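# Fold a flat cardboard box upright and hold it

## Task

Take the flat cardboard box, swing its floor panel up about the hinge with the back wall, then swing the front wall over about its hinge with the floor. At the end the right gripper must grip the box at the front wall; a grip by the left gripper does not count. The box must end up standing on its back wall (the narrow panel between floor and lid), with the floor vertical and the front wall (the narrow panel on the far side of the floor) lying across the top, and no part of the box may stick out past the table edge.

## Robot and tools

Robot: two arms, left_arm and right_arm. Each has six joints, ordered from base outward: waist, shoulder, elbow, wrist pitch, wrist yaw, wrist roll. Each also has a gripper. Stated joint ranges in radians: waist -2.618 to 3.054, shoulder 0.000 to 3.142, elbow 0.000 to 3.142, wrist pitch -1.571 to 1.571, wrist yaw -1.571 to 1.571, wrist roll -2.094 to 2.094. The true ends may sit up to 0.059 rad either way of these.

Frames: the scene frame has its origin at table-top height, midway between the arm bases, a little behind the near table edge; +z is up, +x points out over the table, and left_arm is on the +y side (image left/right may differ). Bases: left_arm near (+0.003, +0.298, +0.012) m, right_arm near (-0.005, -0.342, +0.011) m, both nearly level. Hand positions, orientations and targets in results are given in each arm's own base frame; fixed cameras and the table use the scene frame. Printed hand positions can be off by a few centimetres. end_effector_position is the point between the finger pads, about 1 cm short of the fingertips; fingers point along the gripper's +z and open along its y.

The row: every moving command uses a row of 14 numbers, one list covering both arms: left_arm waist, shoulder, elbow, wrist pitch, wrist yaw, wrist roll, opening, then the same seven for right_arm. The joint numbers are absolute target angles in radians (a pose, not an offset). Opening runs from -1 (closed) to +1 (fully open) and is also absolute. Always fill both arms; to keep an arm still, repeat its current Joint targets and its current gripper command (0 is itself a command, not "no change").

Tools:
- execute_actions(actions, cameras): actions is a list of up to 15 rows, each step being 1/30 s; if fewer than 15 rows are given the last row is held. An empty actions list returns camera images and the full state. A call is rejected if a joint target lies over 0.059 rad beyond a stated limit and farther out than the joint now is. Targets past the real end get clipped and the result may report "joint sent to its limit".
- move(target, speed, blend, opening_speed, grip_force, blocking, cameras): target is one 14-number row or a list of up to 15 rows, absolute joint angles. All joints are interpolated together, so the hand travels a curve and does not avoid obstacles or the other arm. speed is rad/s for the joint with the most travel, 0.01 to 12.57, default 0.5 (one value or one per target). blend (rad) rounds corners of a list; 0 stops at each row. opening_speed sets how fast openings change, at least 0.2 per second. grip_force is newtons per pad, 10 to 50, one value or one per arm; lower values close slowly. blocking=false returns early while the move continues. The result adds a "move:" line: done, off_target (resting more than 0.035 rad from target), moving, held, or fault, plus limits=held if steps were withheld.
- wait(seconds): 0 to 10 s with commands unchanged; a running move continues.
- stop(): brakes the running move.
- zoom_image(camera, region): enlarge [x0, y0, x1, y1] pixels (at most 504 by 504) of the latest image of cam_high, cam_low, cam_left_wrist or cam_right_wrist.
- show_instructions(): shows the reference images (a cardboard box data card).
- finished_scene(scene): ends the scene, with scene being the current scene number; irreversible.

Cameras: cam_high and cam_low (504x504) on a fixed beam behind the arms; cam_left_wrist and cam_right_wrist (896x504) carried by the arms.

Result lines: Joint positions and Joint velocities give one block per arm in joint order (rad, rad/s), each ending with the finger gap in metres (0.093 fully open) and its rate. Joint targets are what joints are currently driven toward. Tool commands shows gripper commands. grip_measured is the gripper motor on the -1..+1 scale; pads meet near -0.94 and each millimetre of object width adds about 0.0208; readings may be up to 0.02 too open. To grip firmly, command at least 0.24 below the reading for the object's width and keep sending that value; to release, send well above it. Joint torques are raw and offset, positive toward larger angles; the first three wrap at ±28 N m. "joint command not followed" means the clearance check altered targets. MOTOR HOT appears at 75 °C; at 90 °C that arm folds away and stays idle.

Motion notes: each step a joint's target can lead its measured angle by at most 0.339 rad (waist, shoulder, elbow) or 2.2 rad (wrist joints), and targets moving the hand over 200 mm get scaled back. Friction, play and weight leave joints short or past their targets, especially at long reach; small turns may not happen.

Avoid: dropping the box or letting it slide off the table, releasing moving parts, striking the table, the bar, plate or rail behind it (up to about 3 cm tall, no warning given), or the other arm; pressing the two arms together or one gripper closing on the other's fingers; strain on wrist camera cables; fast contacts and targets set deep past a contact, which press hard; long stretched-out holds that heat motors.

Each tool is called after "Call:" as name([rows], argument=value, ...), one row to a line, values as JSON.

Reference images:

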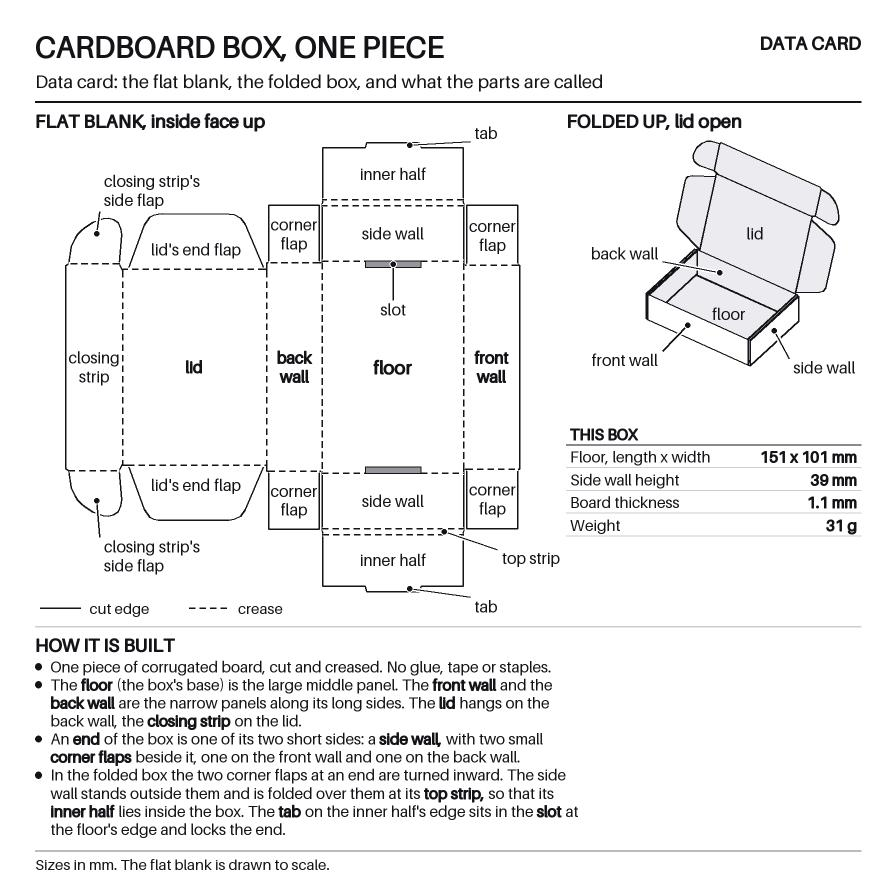

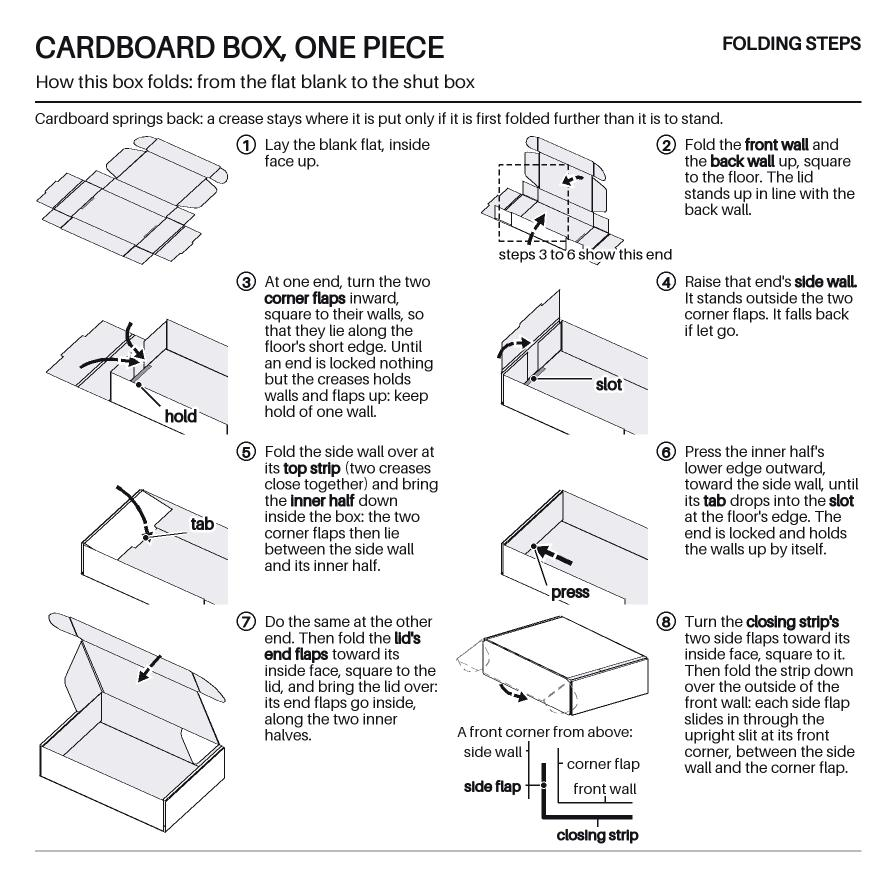

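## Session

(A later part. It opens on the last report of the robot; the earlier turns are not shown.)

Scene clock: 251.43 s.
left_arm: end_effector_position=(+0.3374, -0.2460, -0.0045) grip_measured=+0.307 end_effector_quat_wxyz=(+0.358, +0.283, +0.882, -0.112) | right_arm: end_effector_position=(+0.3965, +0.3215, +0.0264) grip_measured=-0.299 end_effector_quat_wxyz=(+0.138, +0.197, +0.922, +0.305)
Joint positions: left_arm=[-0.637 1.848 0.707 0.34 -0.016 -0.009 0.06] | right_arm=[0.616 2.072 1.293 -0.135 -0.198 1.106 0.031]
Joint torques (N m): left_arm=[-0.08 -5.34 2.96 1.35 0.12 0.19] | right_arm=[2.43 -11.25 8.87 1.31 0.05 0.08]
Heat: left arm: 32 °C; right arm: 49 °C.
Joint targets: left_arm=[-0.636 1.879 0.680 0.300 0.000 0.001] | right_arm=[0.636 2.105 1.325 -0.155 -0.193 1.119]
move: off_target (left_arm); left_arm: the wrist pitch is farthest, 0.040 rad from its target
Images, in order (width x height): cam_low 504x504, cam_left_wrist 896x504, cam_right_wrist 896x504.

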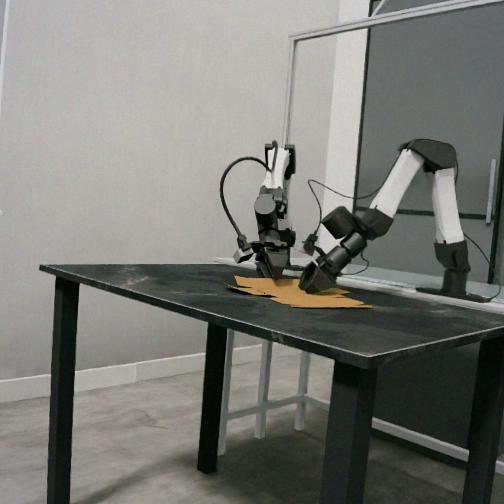

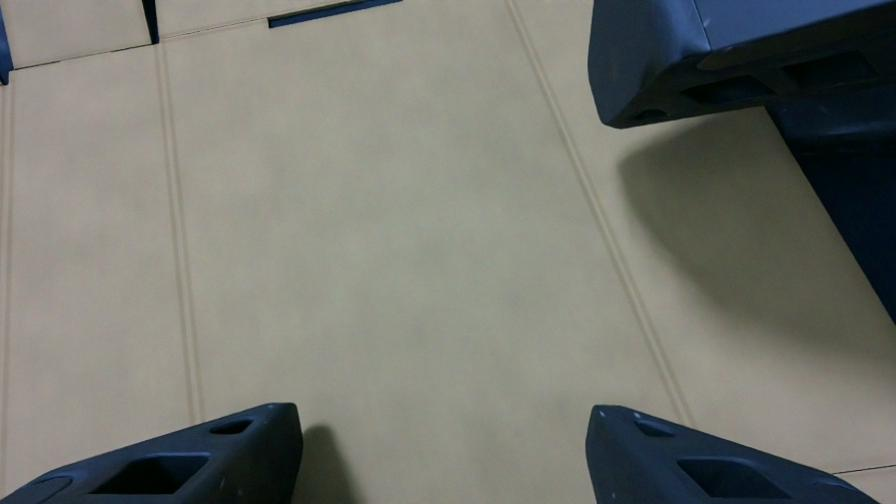

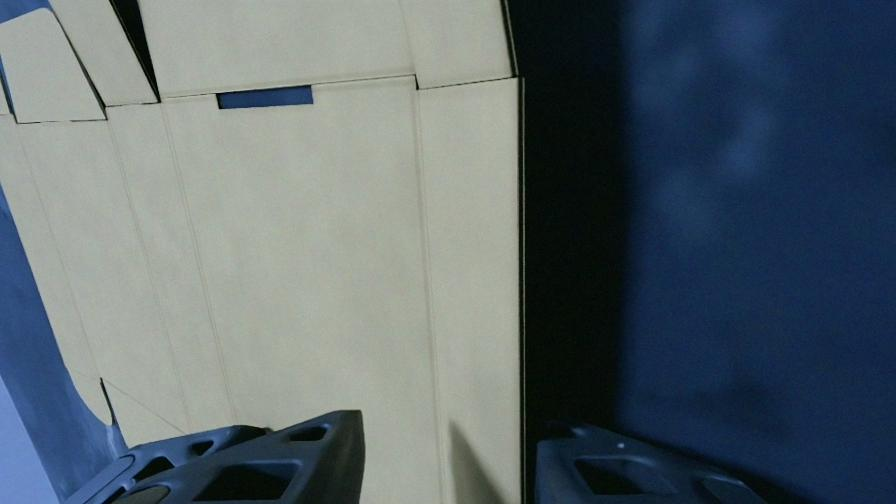

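Call:
move(target=[-0.637, 1.88, 0.68, 0.30, 0.0, 0.0, 0.31, 0.630, 2.105, 1.325, -0.155, -0.193, 1.12, -0.7], speed=0.15, grip_force=[50, 25], cameras=["cam_low", "cam_right_wrist", "cam_left_wrist"])

Scene clock: 257.67 s.
left_arm: end_effector_position=(+0.3374, -0.2460, -0.0045) grip_measured=+0.307 end_effector_quat_wxyz=(+0.358, +0.283, +0.882, -0.112) | right_arm: end_effector_position=(+0.3962, +0.3213, +0.0262) grip_measured=-0.698 end_effector_quat_wxyz=(+0.137, +0.199, +0.921, +0.304)
Joint positions: left_arm=[-0.637 1.848 0.707 0.34 -0.016 -0.009 0.06] | right_arm=[0.616 2.072 1.293 -0.136 -0.198 1.109 0.012]
Joint torques (N m): left_arm=[-0.16 -5.22 3.07 1.36 0.14 0.18] | right_arm=[1.84 -11.23 8.88 1.33 0.05 0.07]
Heat: left arm: 32 °C; right arm: 48 °C.
Joint targets: left_arm=[-0.637 1.880 0.680 0.300 0.000 0.000] | right_arm=[0.630 2.105 1.325 -0.155 -0.193 1.121]
grip_force (N): 50, 25
move: off_target (left_arm); left_arm: the wrist pitch is farthest, 0.040 rad from its target
Images, in order (width x height): cam_low 504x504, cam_left_wrist 896x504, cam_right_wrist 896x504.

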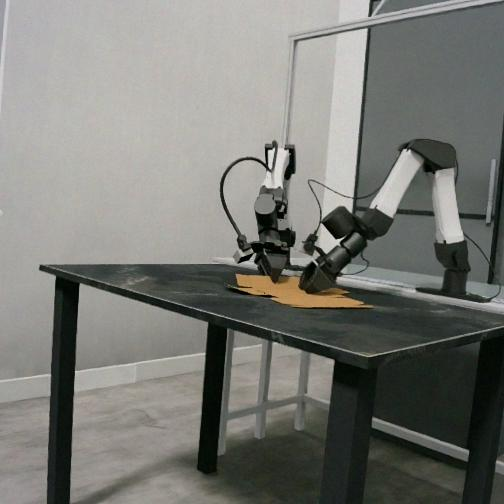

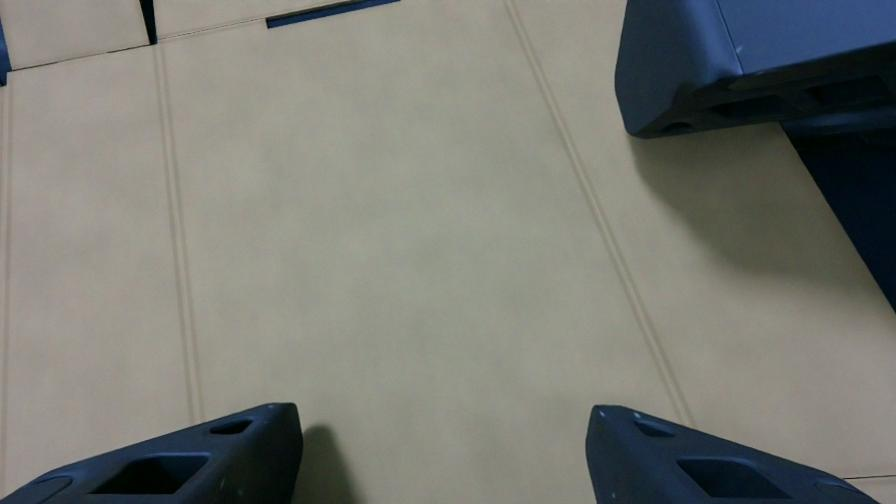

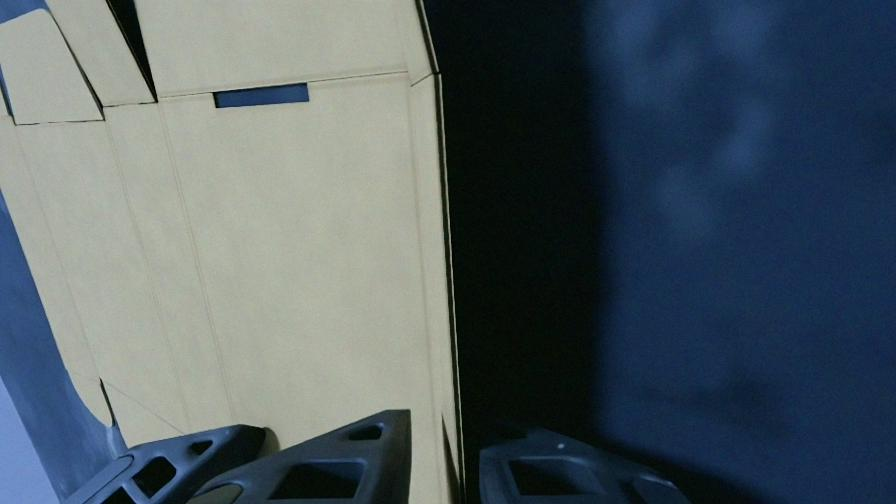

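Call:
move(target=[-0.637, 1.88, 0.68, 0.30, 0.0, 0.0, 0.31, 0.630, 2.105, 1.325, -0.155, -0.193, 1.12, -1.0], speed=0.15, grip_force=[50, 30], cameras=["cam_low", "cam_right_wrist", "cam_left_wrist"])

Scene clock: 259.87 s.
left_arm: end_effector_position=(+0.3380, -0.2452, -0.0048) grip_measured=+0.307 end_effector_quat_wxyz=(+0.359, +0.282, +0.883, -0.109) | right_arm: end_effector_position=(+0.3955, +0.3230, +0.0266) grip_measured=-0.974 end_effector_quat_wxyz=(+0.142, +0.184, +0.924, +0.302)
Joint positions: left_arm=[-0.637 1.85 0.707 0.341 -0.022 -0.009 0.06] | right_arm=[0.621 2.072 1.294 -0.136 -0.195 1.081 0]
Joint torques (N m): left_arm=[-0.24 -5.39 2.97 1.32 0.2 0.15] | right_arm=[1.4 -11.23 8.81 1.33 0.02 0.23]
Heat: left arm: 32 °C; right arm: 48 °C.
Joint targets: left_arm=[-0.637 1.880 0.680 0.300 0.000 0.000] | right_arm=[0.630 2.105 1.326 -0.155 -0.194 1.110]
grip_force (N): 50, 30
move: off_target (left_arm, right_arm); left_arm: the wrist pitch is farthest, 0.041 rad from its target; right_arm: the wrist roll is farthest, 0.039 rad from its target
Images, in order (width x height): cam_low 504x504, cam_left_wrist 896x504, cam_right_wrist 896x504.

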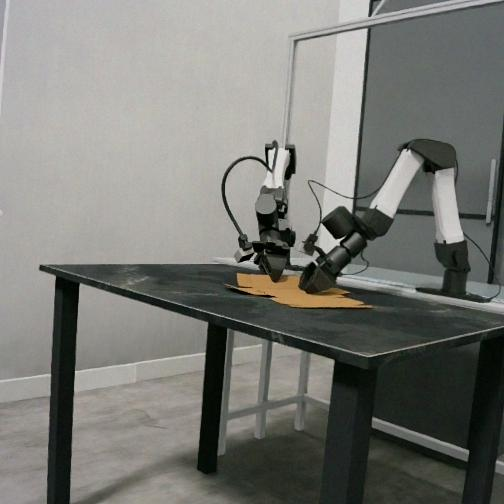

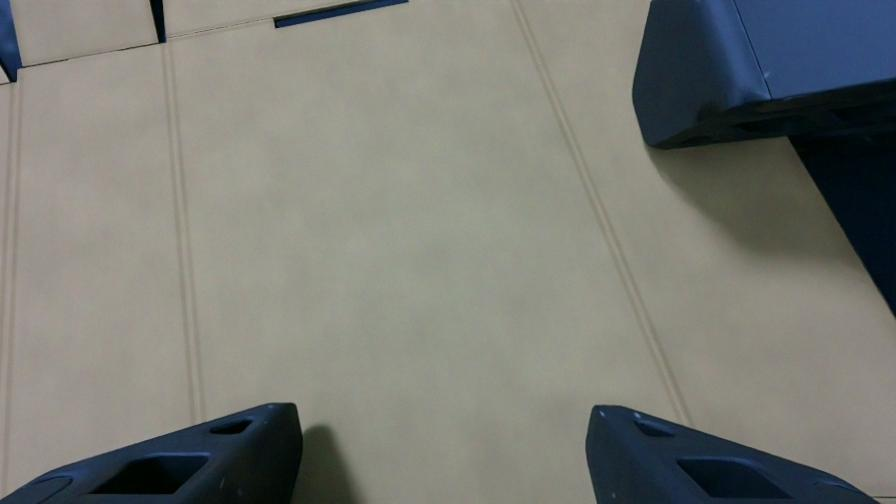

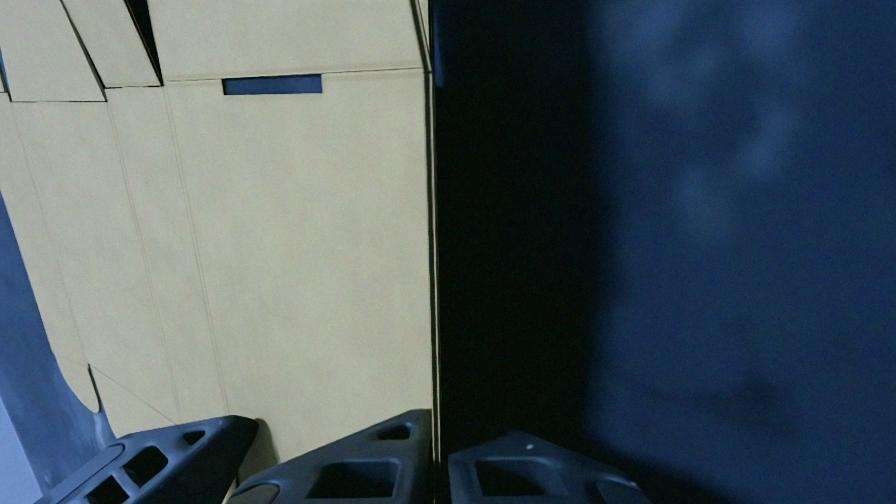

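Call:
move([
  [-0.637, 1.88, 0.68, 0.30, 0.0, 0.0, 0.31, 0.695, 2.223, 1.69, -0.655, -0.02, 1.06, -1.0],
  [-0.637, 1.88, 0.68, 0.30, 0.0, 0.0, 0.31, 0.755, 2.49, 2.225, -1.16, 0.13, 1.075, -1.0],
], speed=0.35, blend=0.05, grip_force=[50, 40], cameras=["all"])

Scene clock: 279.27 s.
left_arm: end_effector_position=(+0.3466, -0.2386, -0.0017) grip_measured=+0.308 end_effector_quat_wxyz=(+0.362, +0.230, +0.894, -0.128) | right_arm: end_effector_position=(+0.4034, +0.3289, +0.0356) grip_measured=-0.975 end_effector_quat_wxyz=(+0.097, +0.186, +0.977, +0.039)
Joint positions: left_arm=[-0.608 1.85 0.707 0.36 -0.012 -0.099 0.06] | right_arm=[0.718 2.457 2.187 -1.12 0.104 1.084 0]
Joint torques (N m): left_arm=[-2.56 -5.38 3.04 1.18 0.11 1.03] | right_arm=[4.04 -14.58 9.32 0.16 0.35 0]
Heat: left arm: 31 °C; right arm: 46 °C.
Joint targets: left_arm=[-0.636 1.880 0.680 0.299 0.000 -0.011] | right_arm=[0.755 2.492 2.225 -1.161 0.120 1.084]
grip_force (N): 50, 40
move: off_target (left_arm, right_arm); left_arm: the wrist roll is farthest, 0.099 rad from its target; right_arm: the wrist pitch is farthest, 0.040 rad from its target

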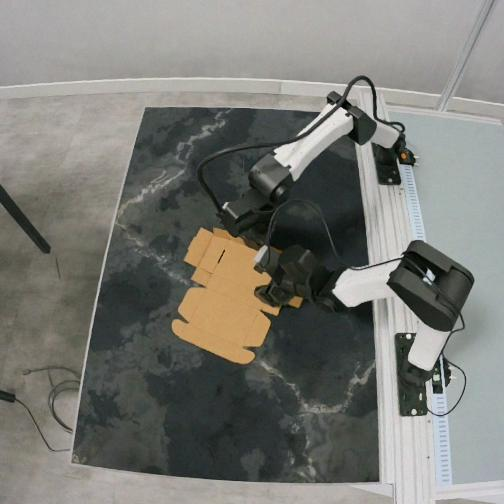

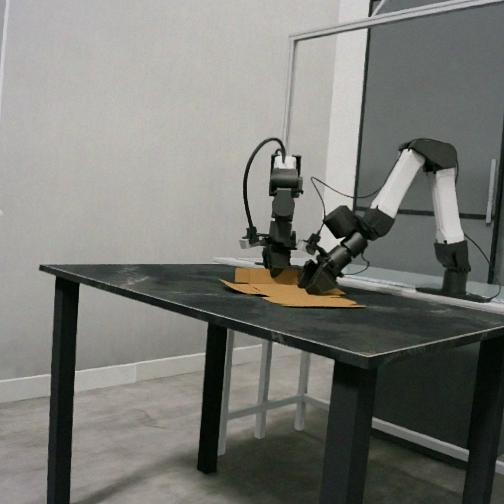

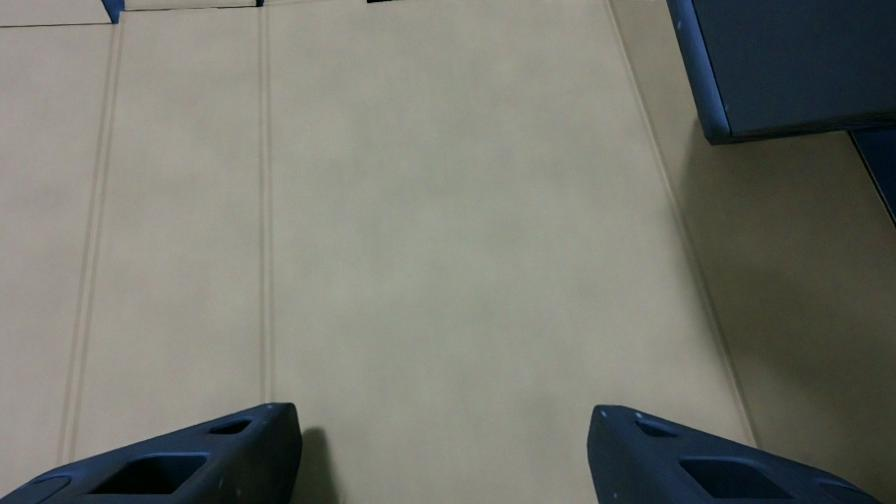

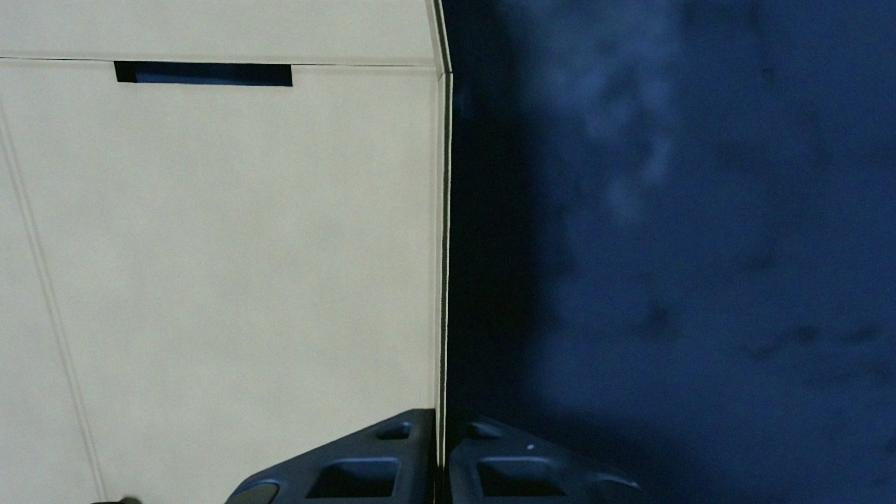

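Call:
move([
  [-0.60, 1.60, 0.78, 0.20, 0.0, 0.0, 0.31, 0.755, 2.492, 2.225, -1.161, 0.12, 1.084, -1.0],
  [-0.50, 1.50, 0.78, 0.20, 0.0, 0.0, 0.31, 0.65, 2.485, 2.22, -1.13, -0.02, 0.52, -1.0],
], speed=[0.5, 0.35], blend=0.05, cameras=["all"])

Scene clock: 285.37 s.
left_arm: end_effector_position=(+0.3442, -0.2349, +0.0072) grip_measured=+0.308 end_effector_quat_wxyz=(+0.362, +0.242, +0.892, -0.119) | right_arm: end_effector_position=(+0.3966, +0.3304, +0.0375) grip_measured=-0.975 end_effector_quat_wxyz=(+0.098, +0.173, +0.980, +0.026)
Joint positions: left_arm=[-0.606 1.805 0.705 0.311 -0.018 -0.07 0.06] | right_arm=[0.734 2.457 2.196 -1.147 0.122 1.073 0]
Joint torques (N m): left_arm=[-0.32 -7.39 5.27 1.75 0.02 0.07] | right_arm=[2.5 -14.39 8.59 0.43 0.25 -0.01]
Heat: left arm: 31 °C; right arm: 49 °C.
Joint targets: left_arm=[-0.608 1.811 0.705 0.311 -0.014 -0.070] | right_arm=[0.755 2.492 2.226 -1.161 0.126 1.074]
grip_force (N): 50, 40
move: held (left_arm; a check stopped the path), off_target (right_arm; braked when a check withheld steps of left_arm); path passed 0 of 2 targets; limits=held; left_arm: the shoulder is farthest, 0.305 rad from its target; right_arm: the wrist roll is farthest, 0.553 rad from its target
joint command not followed: on one or more control steps a check withheld the commanded joint targets of the left arm, and it was not sent them on those steps.
cause: the commanded joint targets, or the way to them, would bring a part of the robot too close to another arm (this arm's wrist camera and the right arm's wrist (the part past the wrist yaw), along the way the arms are being sent, or toward where that arm still pushes).

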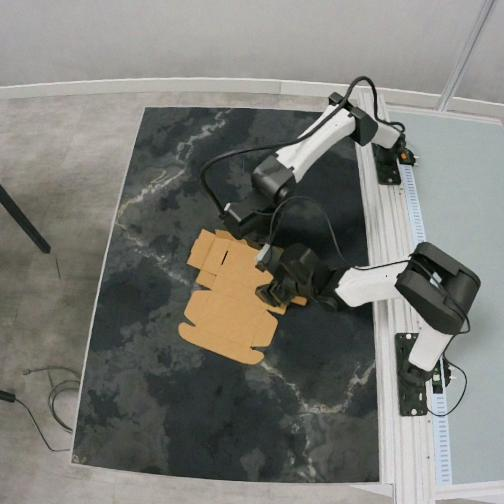

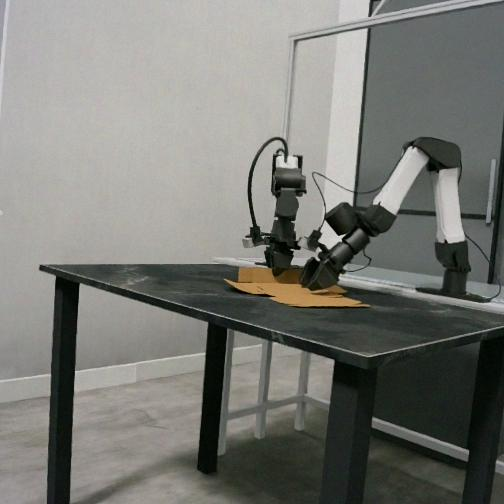

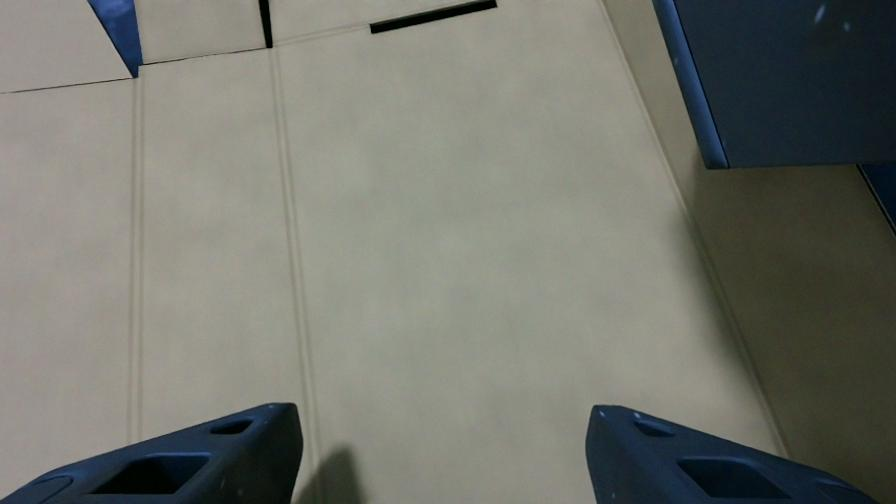

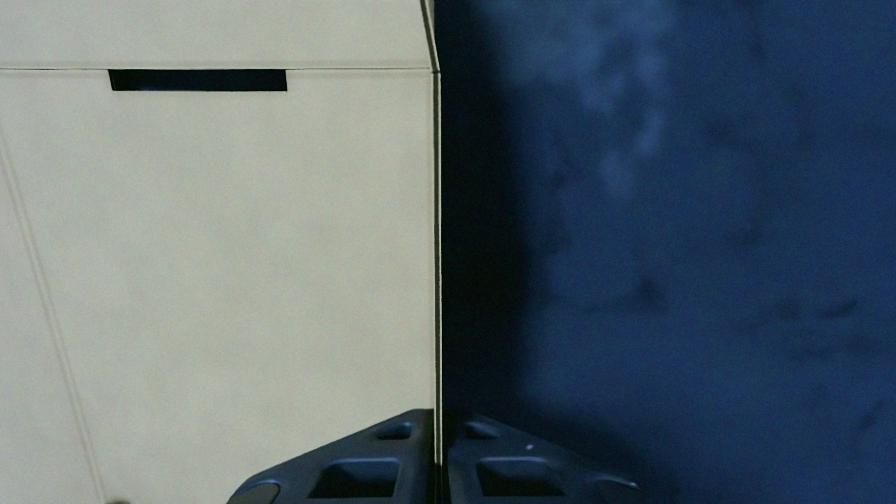

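Call:
move([
  [-0.35, 1.74, 0.78, 0.25, 0.0, 0.0, 0.31, 0.755, 2.492, 2.225, -1.161, 0.12, 1.084, -1.0],
  [-0.15, 1.50, 0.78, 0.20, 0.0, 0.0, 0.31, 0.65, 2.485, 2.22, -1.13, -0.02, 0.52, -1.0],
], speed=[0.5, 0.35], blend=0.05, cameras=["all"])

Scene clock: 289.93 s.
left_arm: end_effector_position=(+0.4287, -0.0659, +0.1297) grip_measured=+0.308 end_effector_quat_wxyz=(+0.498, +0.058, +0.864, -0.039) | right_arm: end_effector_position=(+0.4139, +0.3131, +0.0367) grip_measured=-0.975 end_effector_quat_wxyz=(+0.073, -0.053, +0.995, +0.048)
Joint positions: left_arm=[-0.157 1.515 0.751 0.24 -0.01 -0.016 0.06] | right_arm=[0.649 2.457 2.196 -1.135 0.003 0.543 0]
Joint torques (N m): left_arm=[0.39 -8.09 9.01 1.64 0.11 0.26] | right_arm=[0.72 -15.25 8.25 0.71 -0.1 -0.15]
Heat: left arm: 31 °C; right arm: 50 °C.
Joint targets: left_arm=[-0.151 1.500 0.780 0.200 0.000 0.001] | right_arm=[0.650 2.485 2.220 -1.130 -0.017 0.530]
grip_force (N): 50, 40
move: off_target (left_arm); left_arm: the wrist pitch is farthest, 0.040 rad from its target

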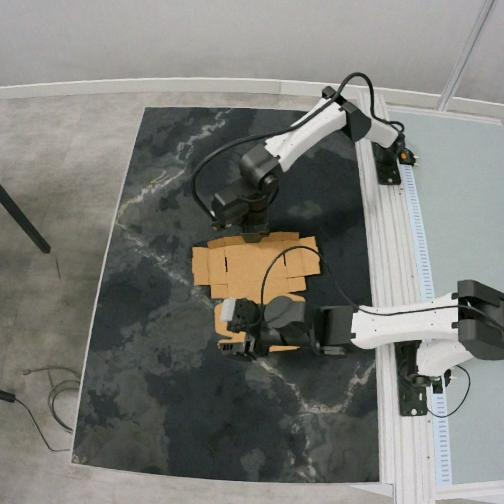

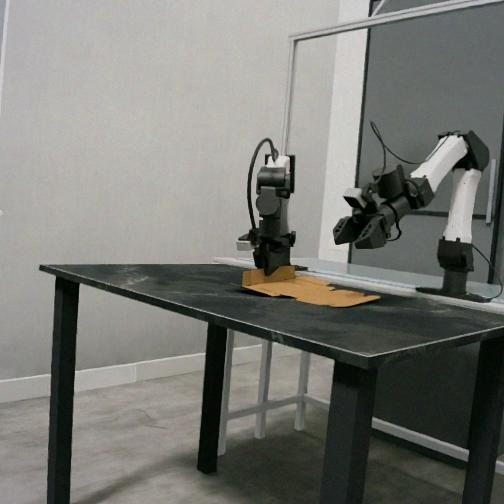

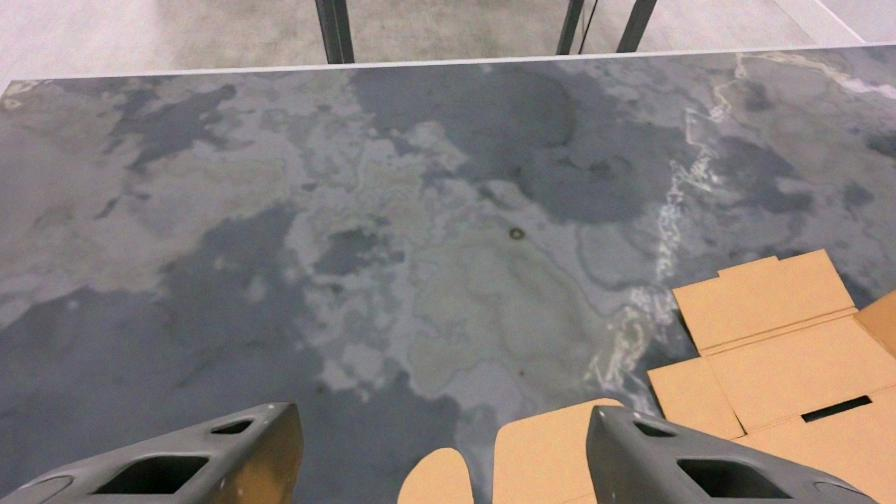

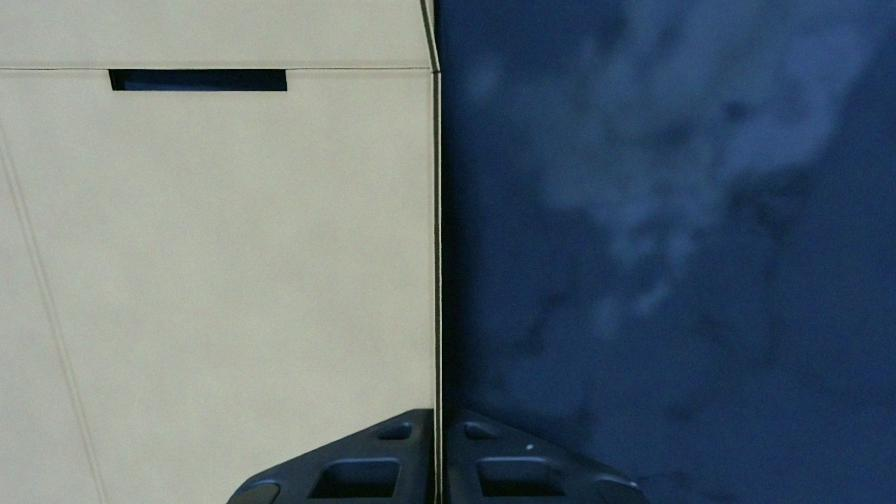

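Call:
zoom_image(camera="cam_high", region=[180, 210, 340, 370])

Call:
zoom_image(camera="cam_low", region=[220, 230, 390, 320])

Scaled by 3.150 from the camera's 504x504 image, which has a finer 720x720 frame.

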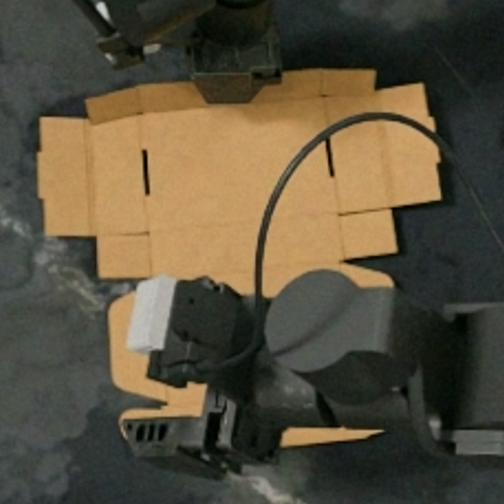

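Scaled by 2.965 from the camera's 504x504 image, which has a finer 720x720 frame.

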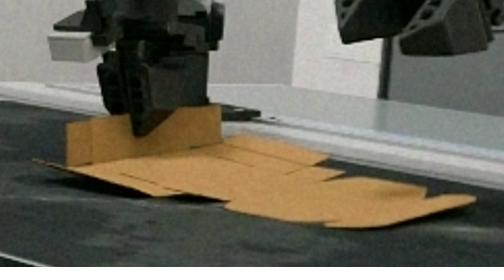

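Call:
move([
  [-0.151, 1.50, 0.78, 0.20, 0.0, 0.0, 0.31, 0.650, 2.485, 2.22, -1.13, -0.017, 0.53, 0.62],
  [-0.14, 1.60, 0.9, 0.1, 0.2, 0.3, 0.31, 0.650, 2.18, 2.15, -1.0, 0.0, 0.53, 0.62],
  [-0.115, 1.85, 1.111, -0.118, 0.51, 0.729, 0.31, 0.75, 1.70, 1.40, -0.2, 0.4, 0.5, 0.62],
  [-0.115, 1.90, 1.111, -0.118, 0.51, 0.729, 0.31, 1.187, 1.969, 0.564, 0.935, 0.974, 0.578, 0.62],
], speed=[0.5, 0.6, 0.9, 0.9], blend=[0, 0.1, 0.1, 0], cameras=["all"])

Scene clock: 323.47 s.
left_arm: end_effector_position=(+0.4405, -0.1344, +0.0554) grip_measured=+0.308 end_effector_quat_wxyz=(+0.375, +0.444, +0.804, -0.128) | right_arm: end_effector_position=(+0.2696, +0.2951, +0.0502) grip_measured=+0.618 end_effector_quat_wxyz=(+0.596, -0.012, +0.797, +0.098)
Joint positions: left_arm=[-0.121 1.887 1.078 -0.087 0.496 0.711 0.06] | right_arm=[1.179 1.947 0.569 0.898 0.946 0.549 0.075]
Joint torques (N m): left_arm=[0.44 -8.12 8.85 1.21 0.36 0.26] | right_arm=[1.26 -8.16 3.66 2.18 0.54 0.16]
Motor temperatures (°C): left_arm=[21 31 31 33 23 22 21] | right_arm=[22 57 42 30 22 23 22]
Heat: left arm: 33 °C; right arm: 57 °C.
Joint targets: left_arm=[-0.114 1.901 1.112 -0.118 0.510 0.728] | right_arm=[1.187 1.968 0.564 0.935 0.966 0.568]
grip_force (N): 50, 40
move: off_target (right_arm); right_arm: the wrist pitch is farthest, 0.037 rad from its target

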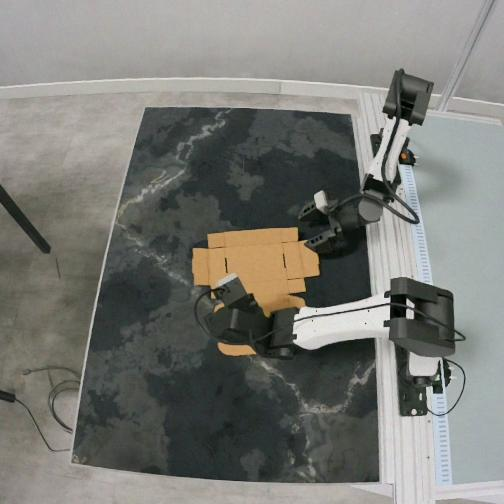

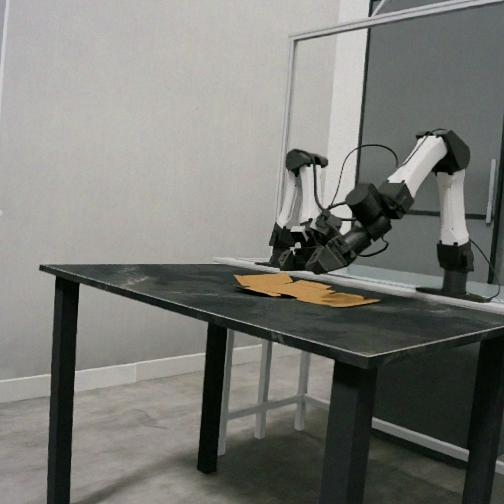

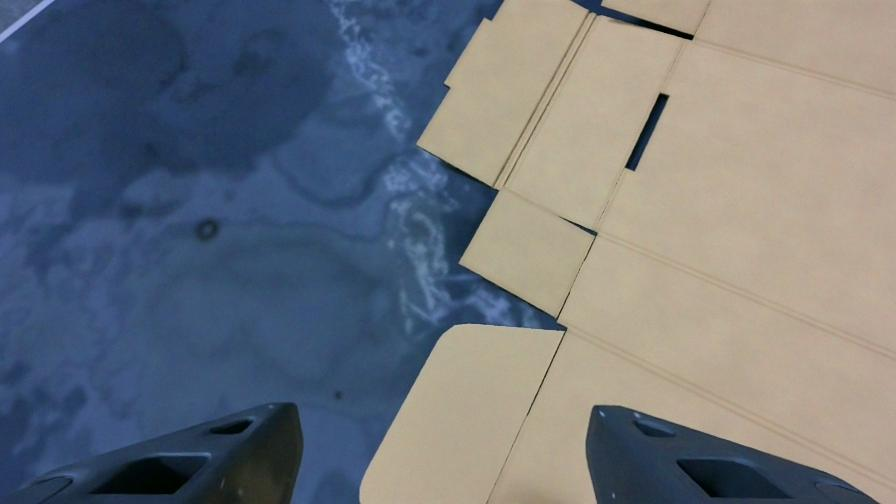

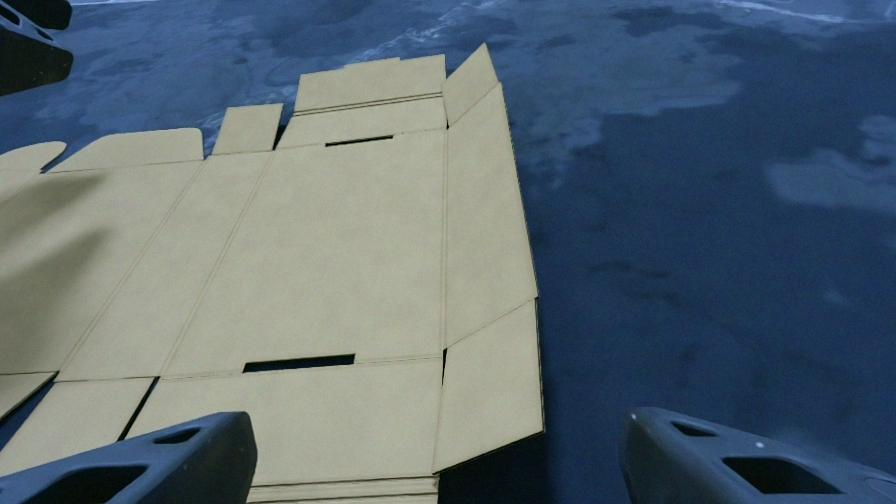

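Call:
move(target=[-0.115, 2.09, 1.111, -0.118, 0.51, 0.729, 0.31, 0.935, 2.24, 0.823, 1.08, 0.735, 0.41, 0.62], speed=0.2, cameras=["all"])

Scene clock: 332.67 s.
left_arm: end_effector_position=(+0.4336, -0.1358, -0.0065) grip_measured=+0.308 end_effector_quat_wxyz=(+0.318, +0.443, +0.823, -0.159) | right_arm: end_effector_position=(+0.3655, +0.3012, +0.0245) grip_measured=+0.619 end_effector_quat_wxyz=(+0.604, +0.007, +0.792, +0.089)
Joint positions: left_arm=[-0.12 2.054 1.104 -0.085 0.516 0.723 0.06] | right_arm=[0.938 2.208 0.802 1.043 0.767 0.412 0.075]
Joint torques (N m): left_arm=[0.12 -7.01 6.15 0.97 0.19 0.24] | right_arm=[0.25 -9.69 5.65 2.33 -0.04 -0.04]
Heat: left arm: 32 °C; right arm: 53 °C.
Joint targets: left_arm=[-0.116 2.090 1.112 -0.117 0.510 0.739] | right_arm=[0.935 2.240 0.823 1.080 0.735 0.410]
grip_force (N): 50, 40
move: off_target (left_arm, right_arm); left_arm: the shoulder is farthest, 0.036 rad from its target; right_arm: the wrist pitch is farthest, 0.037 rad from its target

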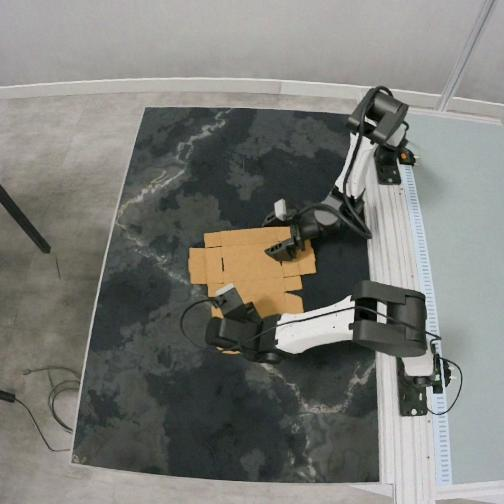

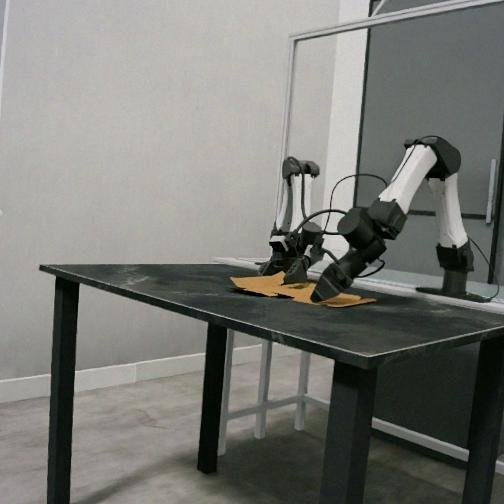

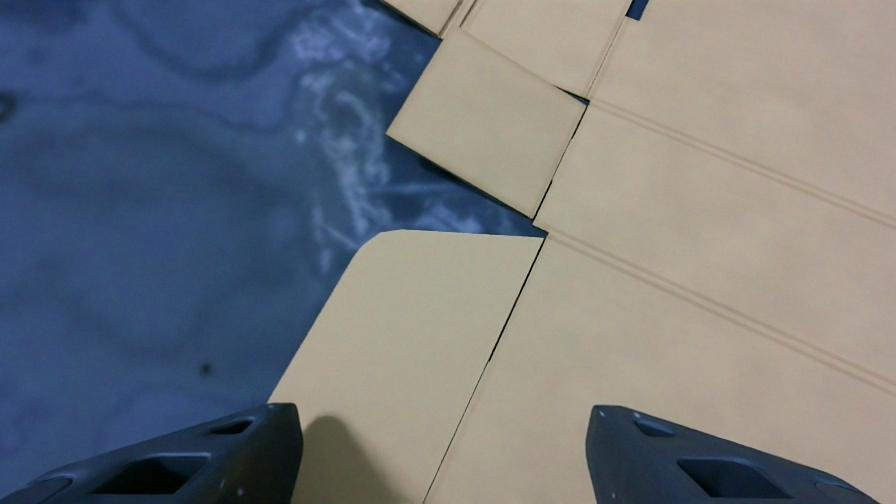

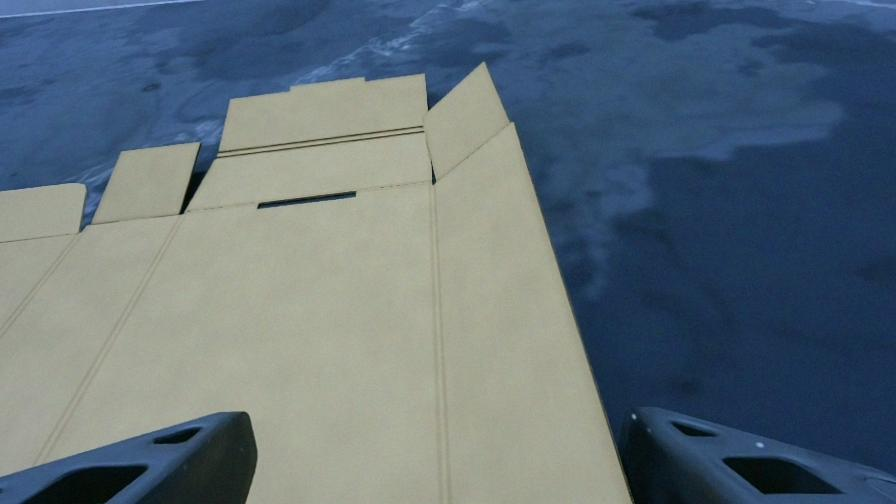

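Call:
move(target=[-0.115, 2.09, 1.111, -0.118, 0.51, 0.729, 0.31, 0.935, 2.24, 0.823, 1.08, 0.735, 0.41, -1.0], speed=0.2, opening_speed=0.9, cameras=["cam_low", "cam_right_wrist", "cam_left_wrist"])

Scene clock: 337.70 s.
left_arm: end_effector_position=(+0.4388, -0.1293, -0.0058) grip_measured=+0.308 end_effector_quat_wxyz=(+0.325, +0.434, +0.826, -0.154) | right_arm: end_effector_position=(+0.3667, +0.3035, +0.0306) grip_measured=-0.974 end_effector_quat_wxyz=(+0.611, +0.010, +0.785, +0.099)
Joint positions: left_arm=[-0.104 2.057 1.104 -0.067 0.515 0.714 0.06] | right_arm=[0.938 2.208 0.802 1.077 0.764 0.405 0]
Joint torques (N m): left_arm=[-1.01 -7.31 6.13 0.83 0.22 0.14] | right_arm=[1.36 -9.76 5.7 1.97 -0.05 0.03]
Motor temperatures (°C): left_arm=[21 31 32 31 23 22 21] | right_arm=[21 52 40 33 22 23 22]
Heat: left arm: 32 °C; right arm: 52 °C.
Joint targets: left_arm=[-0.114 2.090 1.111 -0.118 0.511 0.720] | right_arm=[0.947 2.240 0.823 1.080 0.737 0.410]
grip_force (N): 50, 40
move: off_target (left_arm); left_arm: the wrist pitch is farthest, 0.051 rad from its target
Images, in order (width x height): cam_low 504x504, cam_left_wrist 896x504, cam_right_wrist 896x504.

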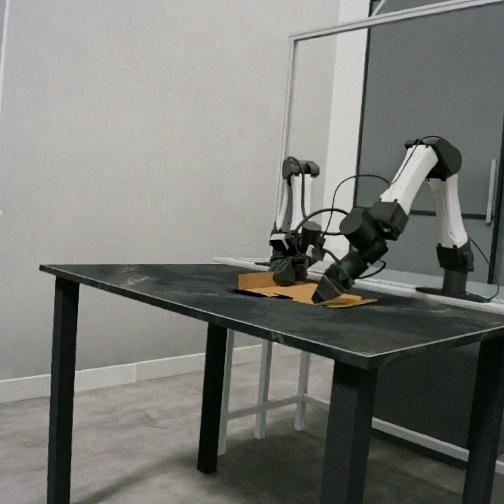

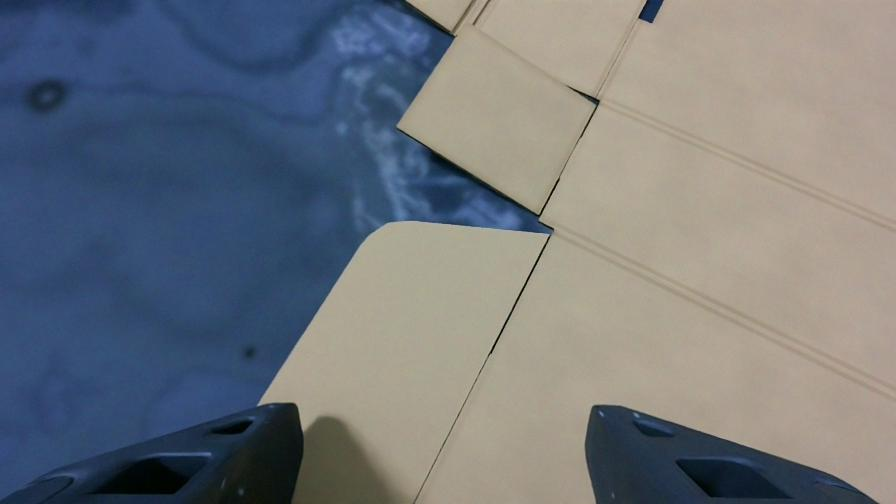

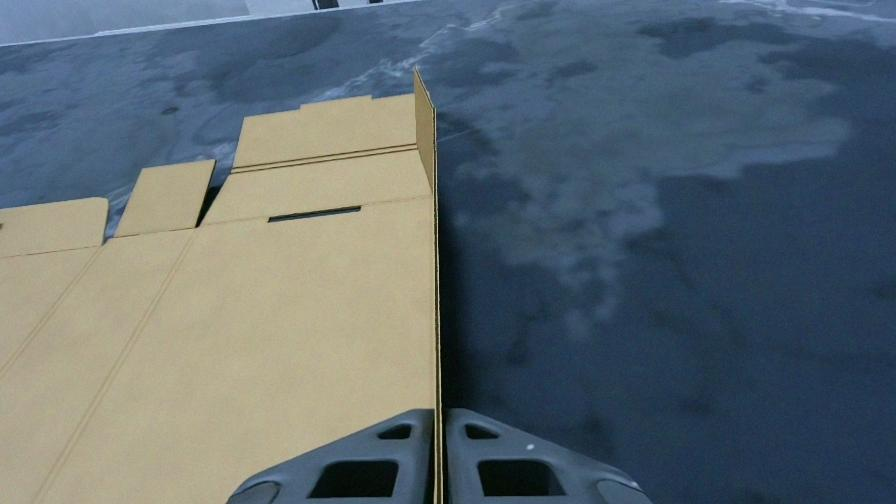

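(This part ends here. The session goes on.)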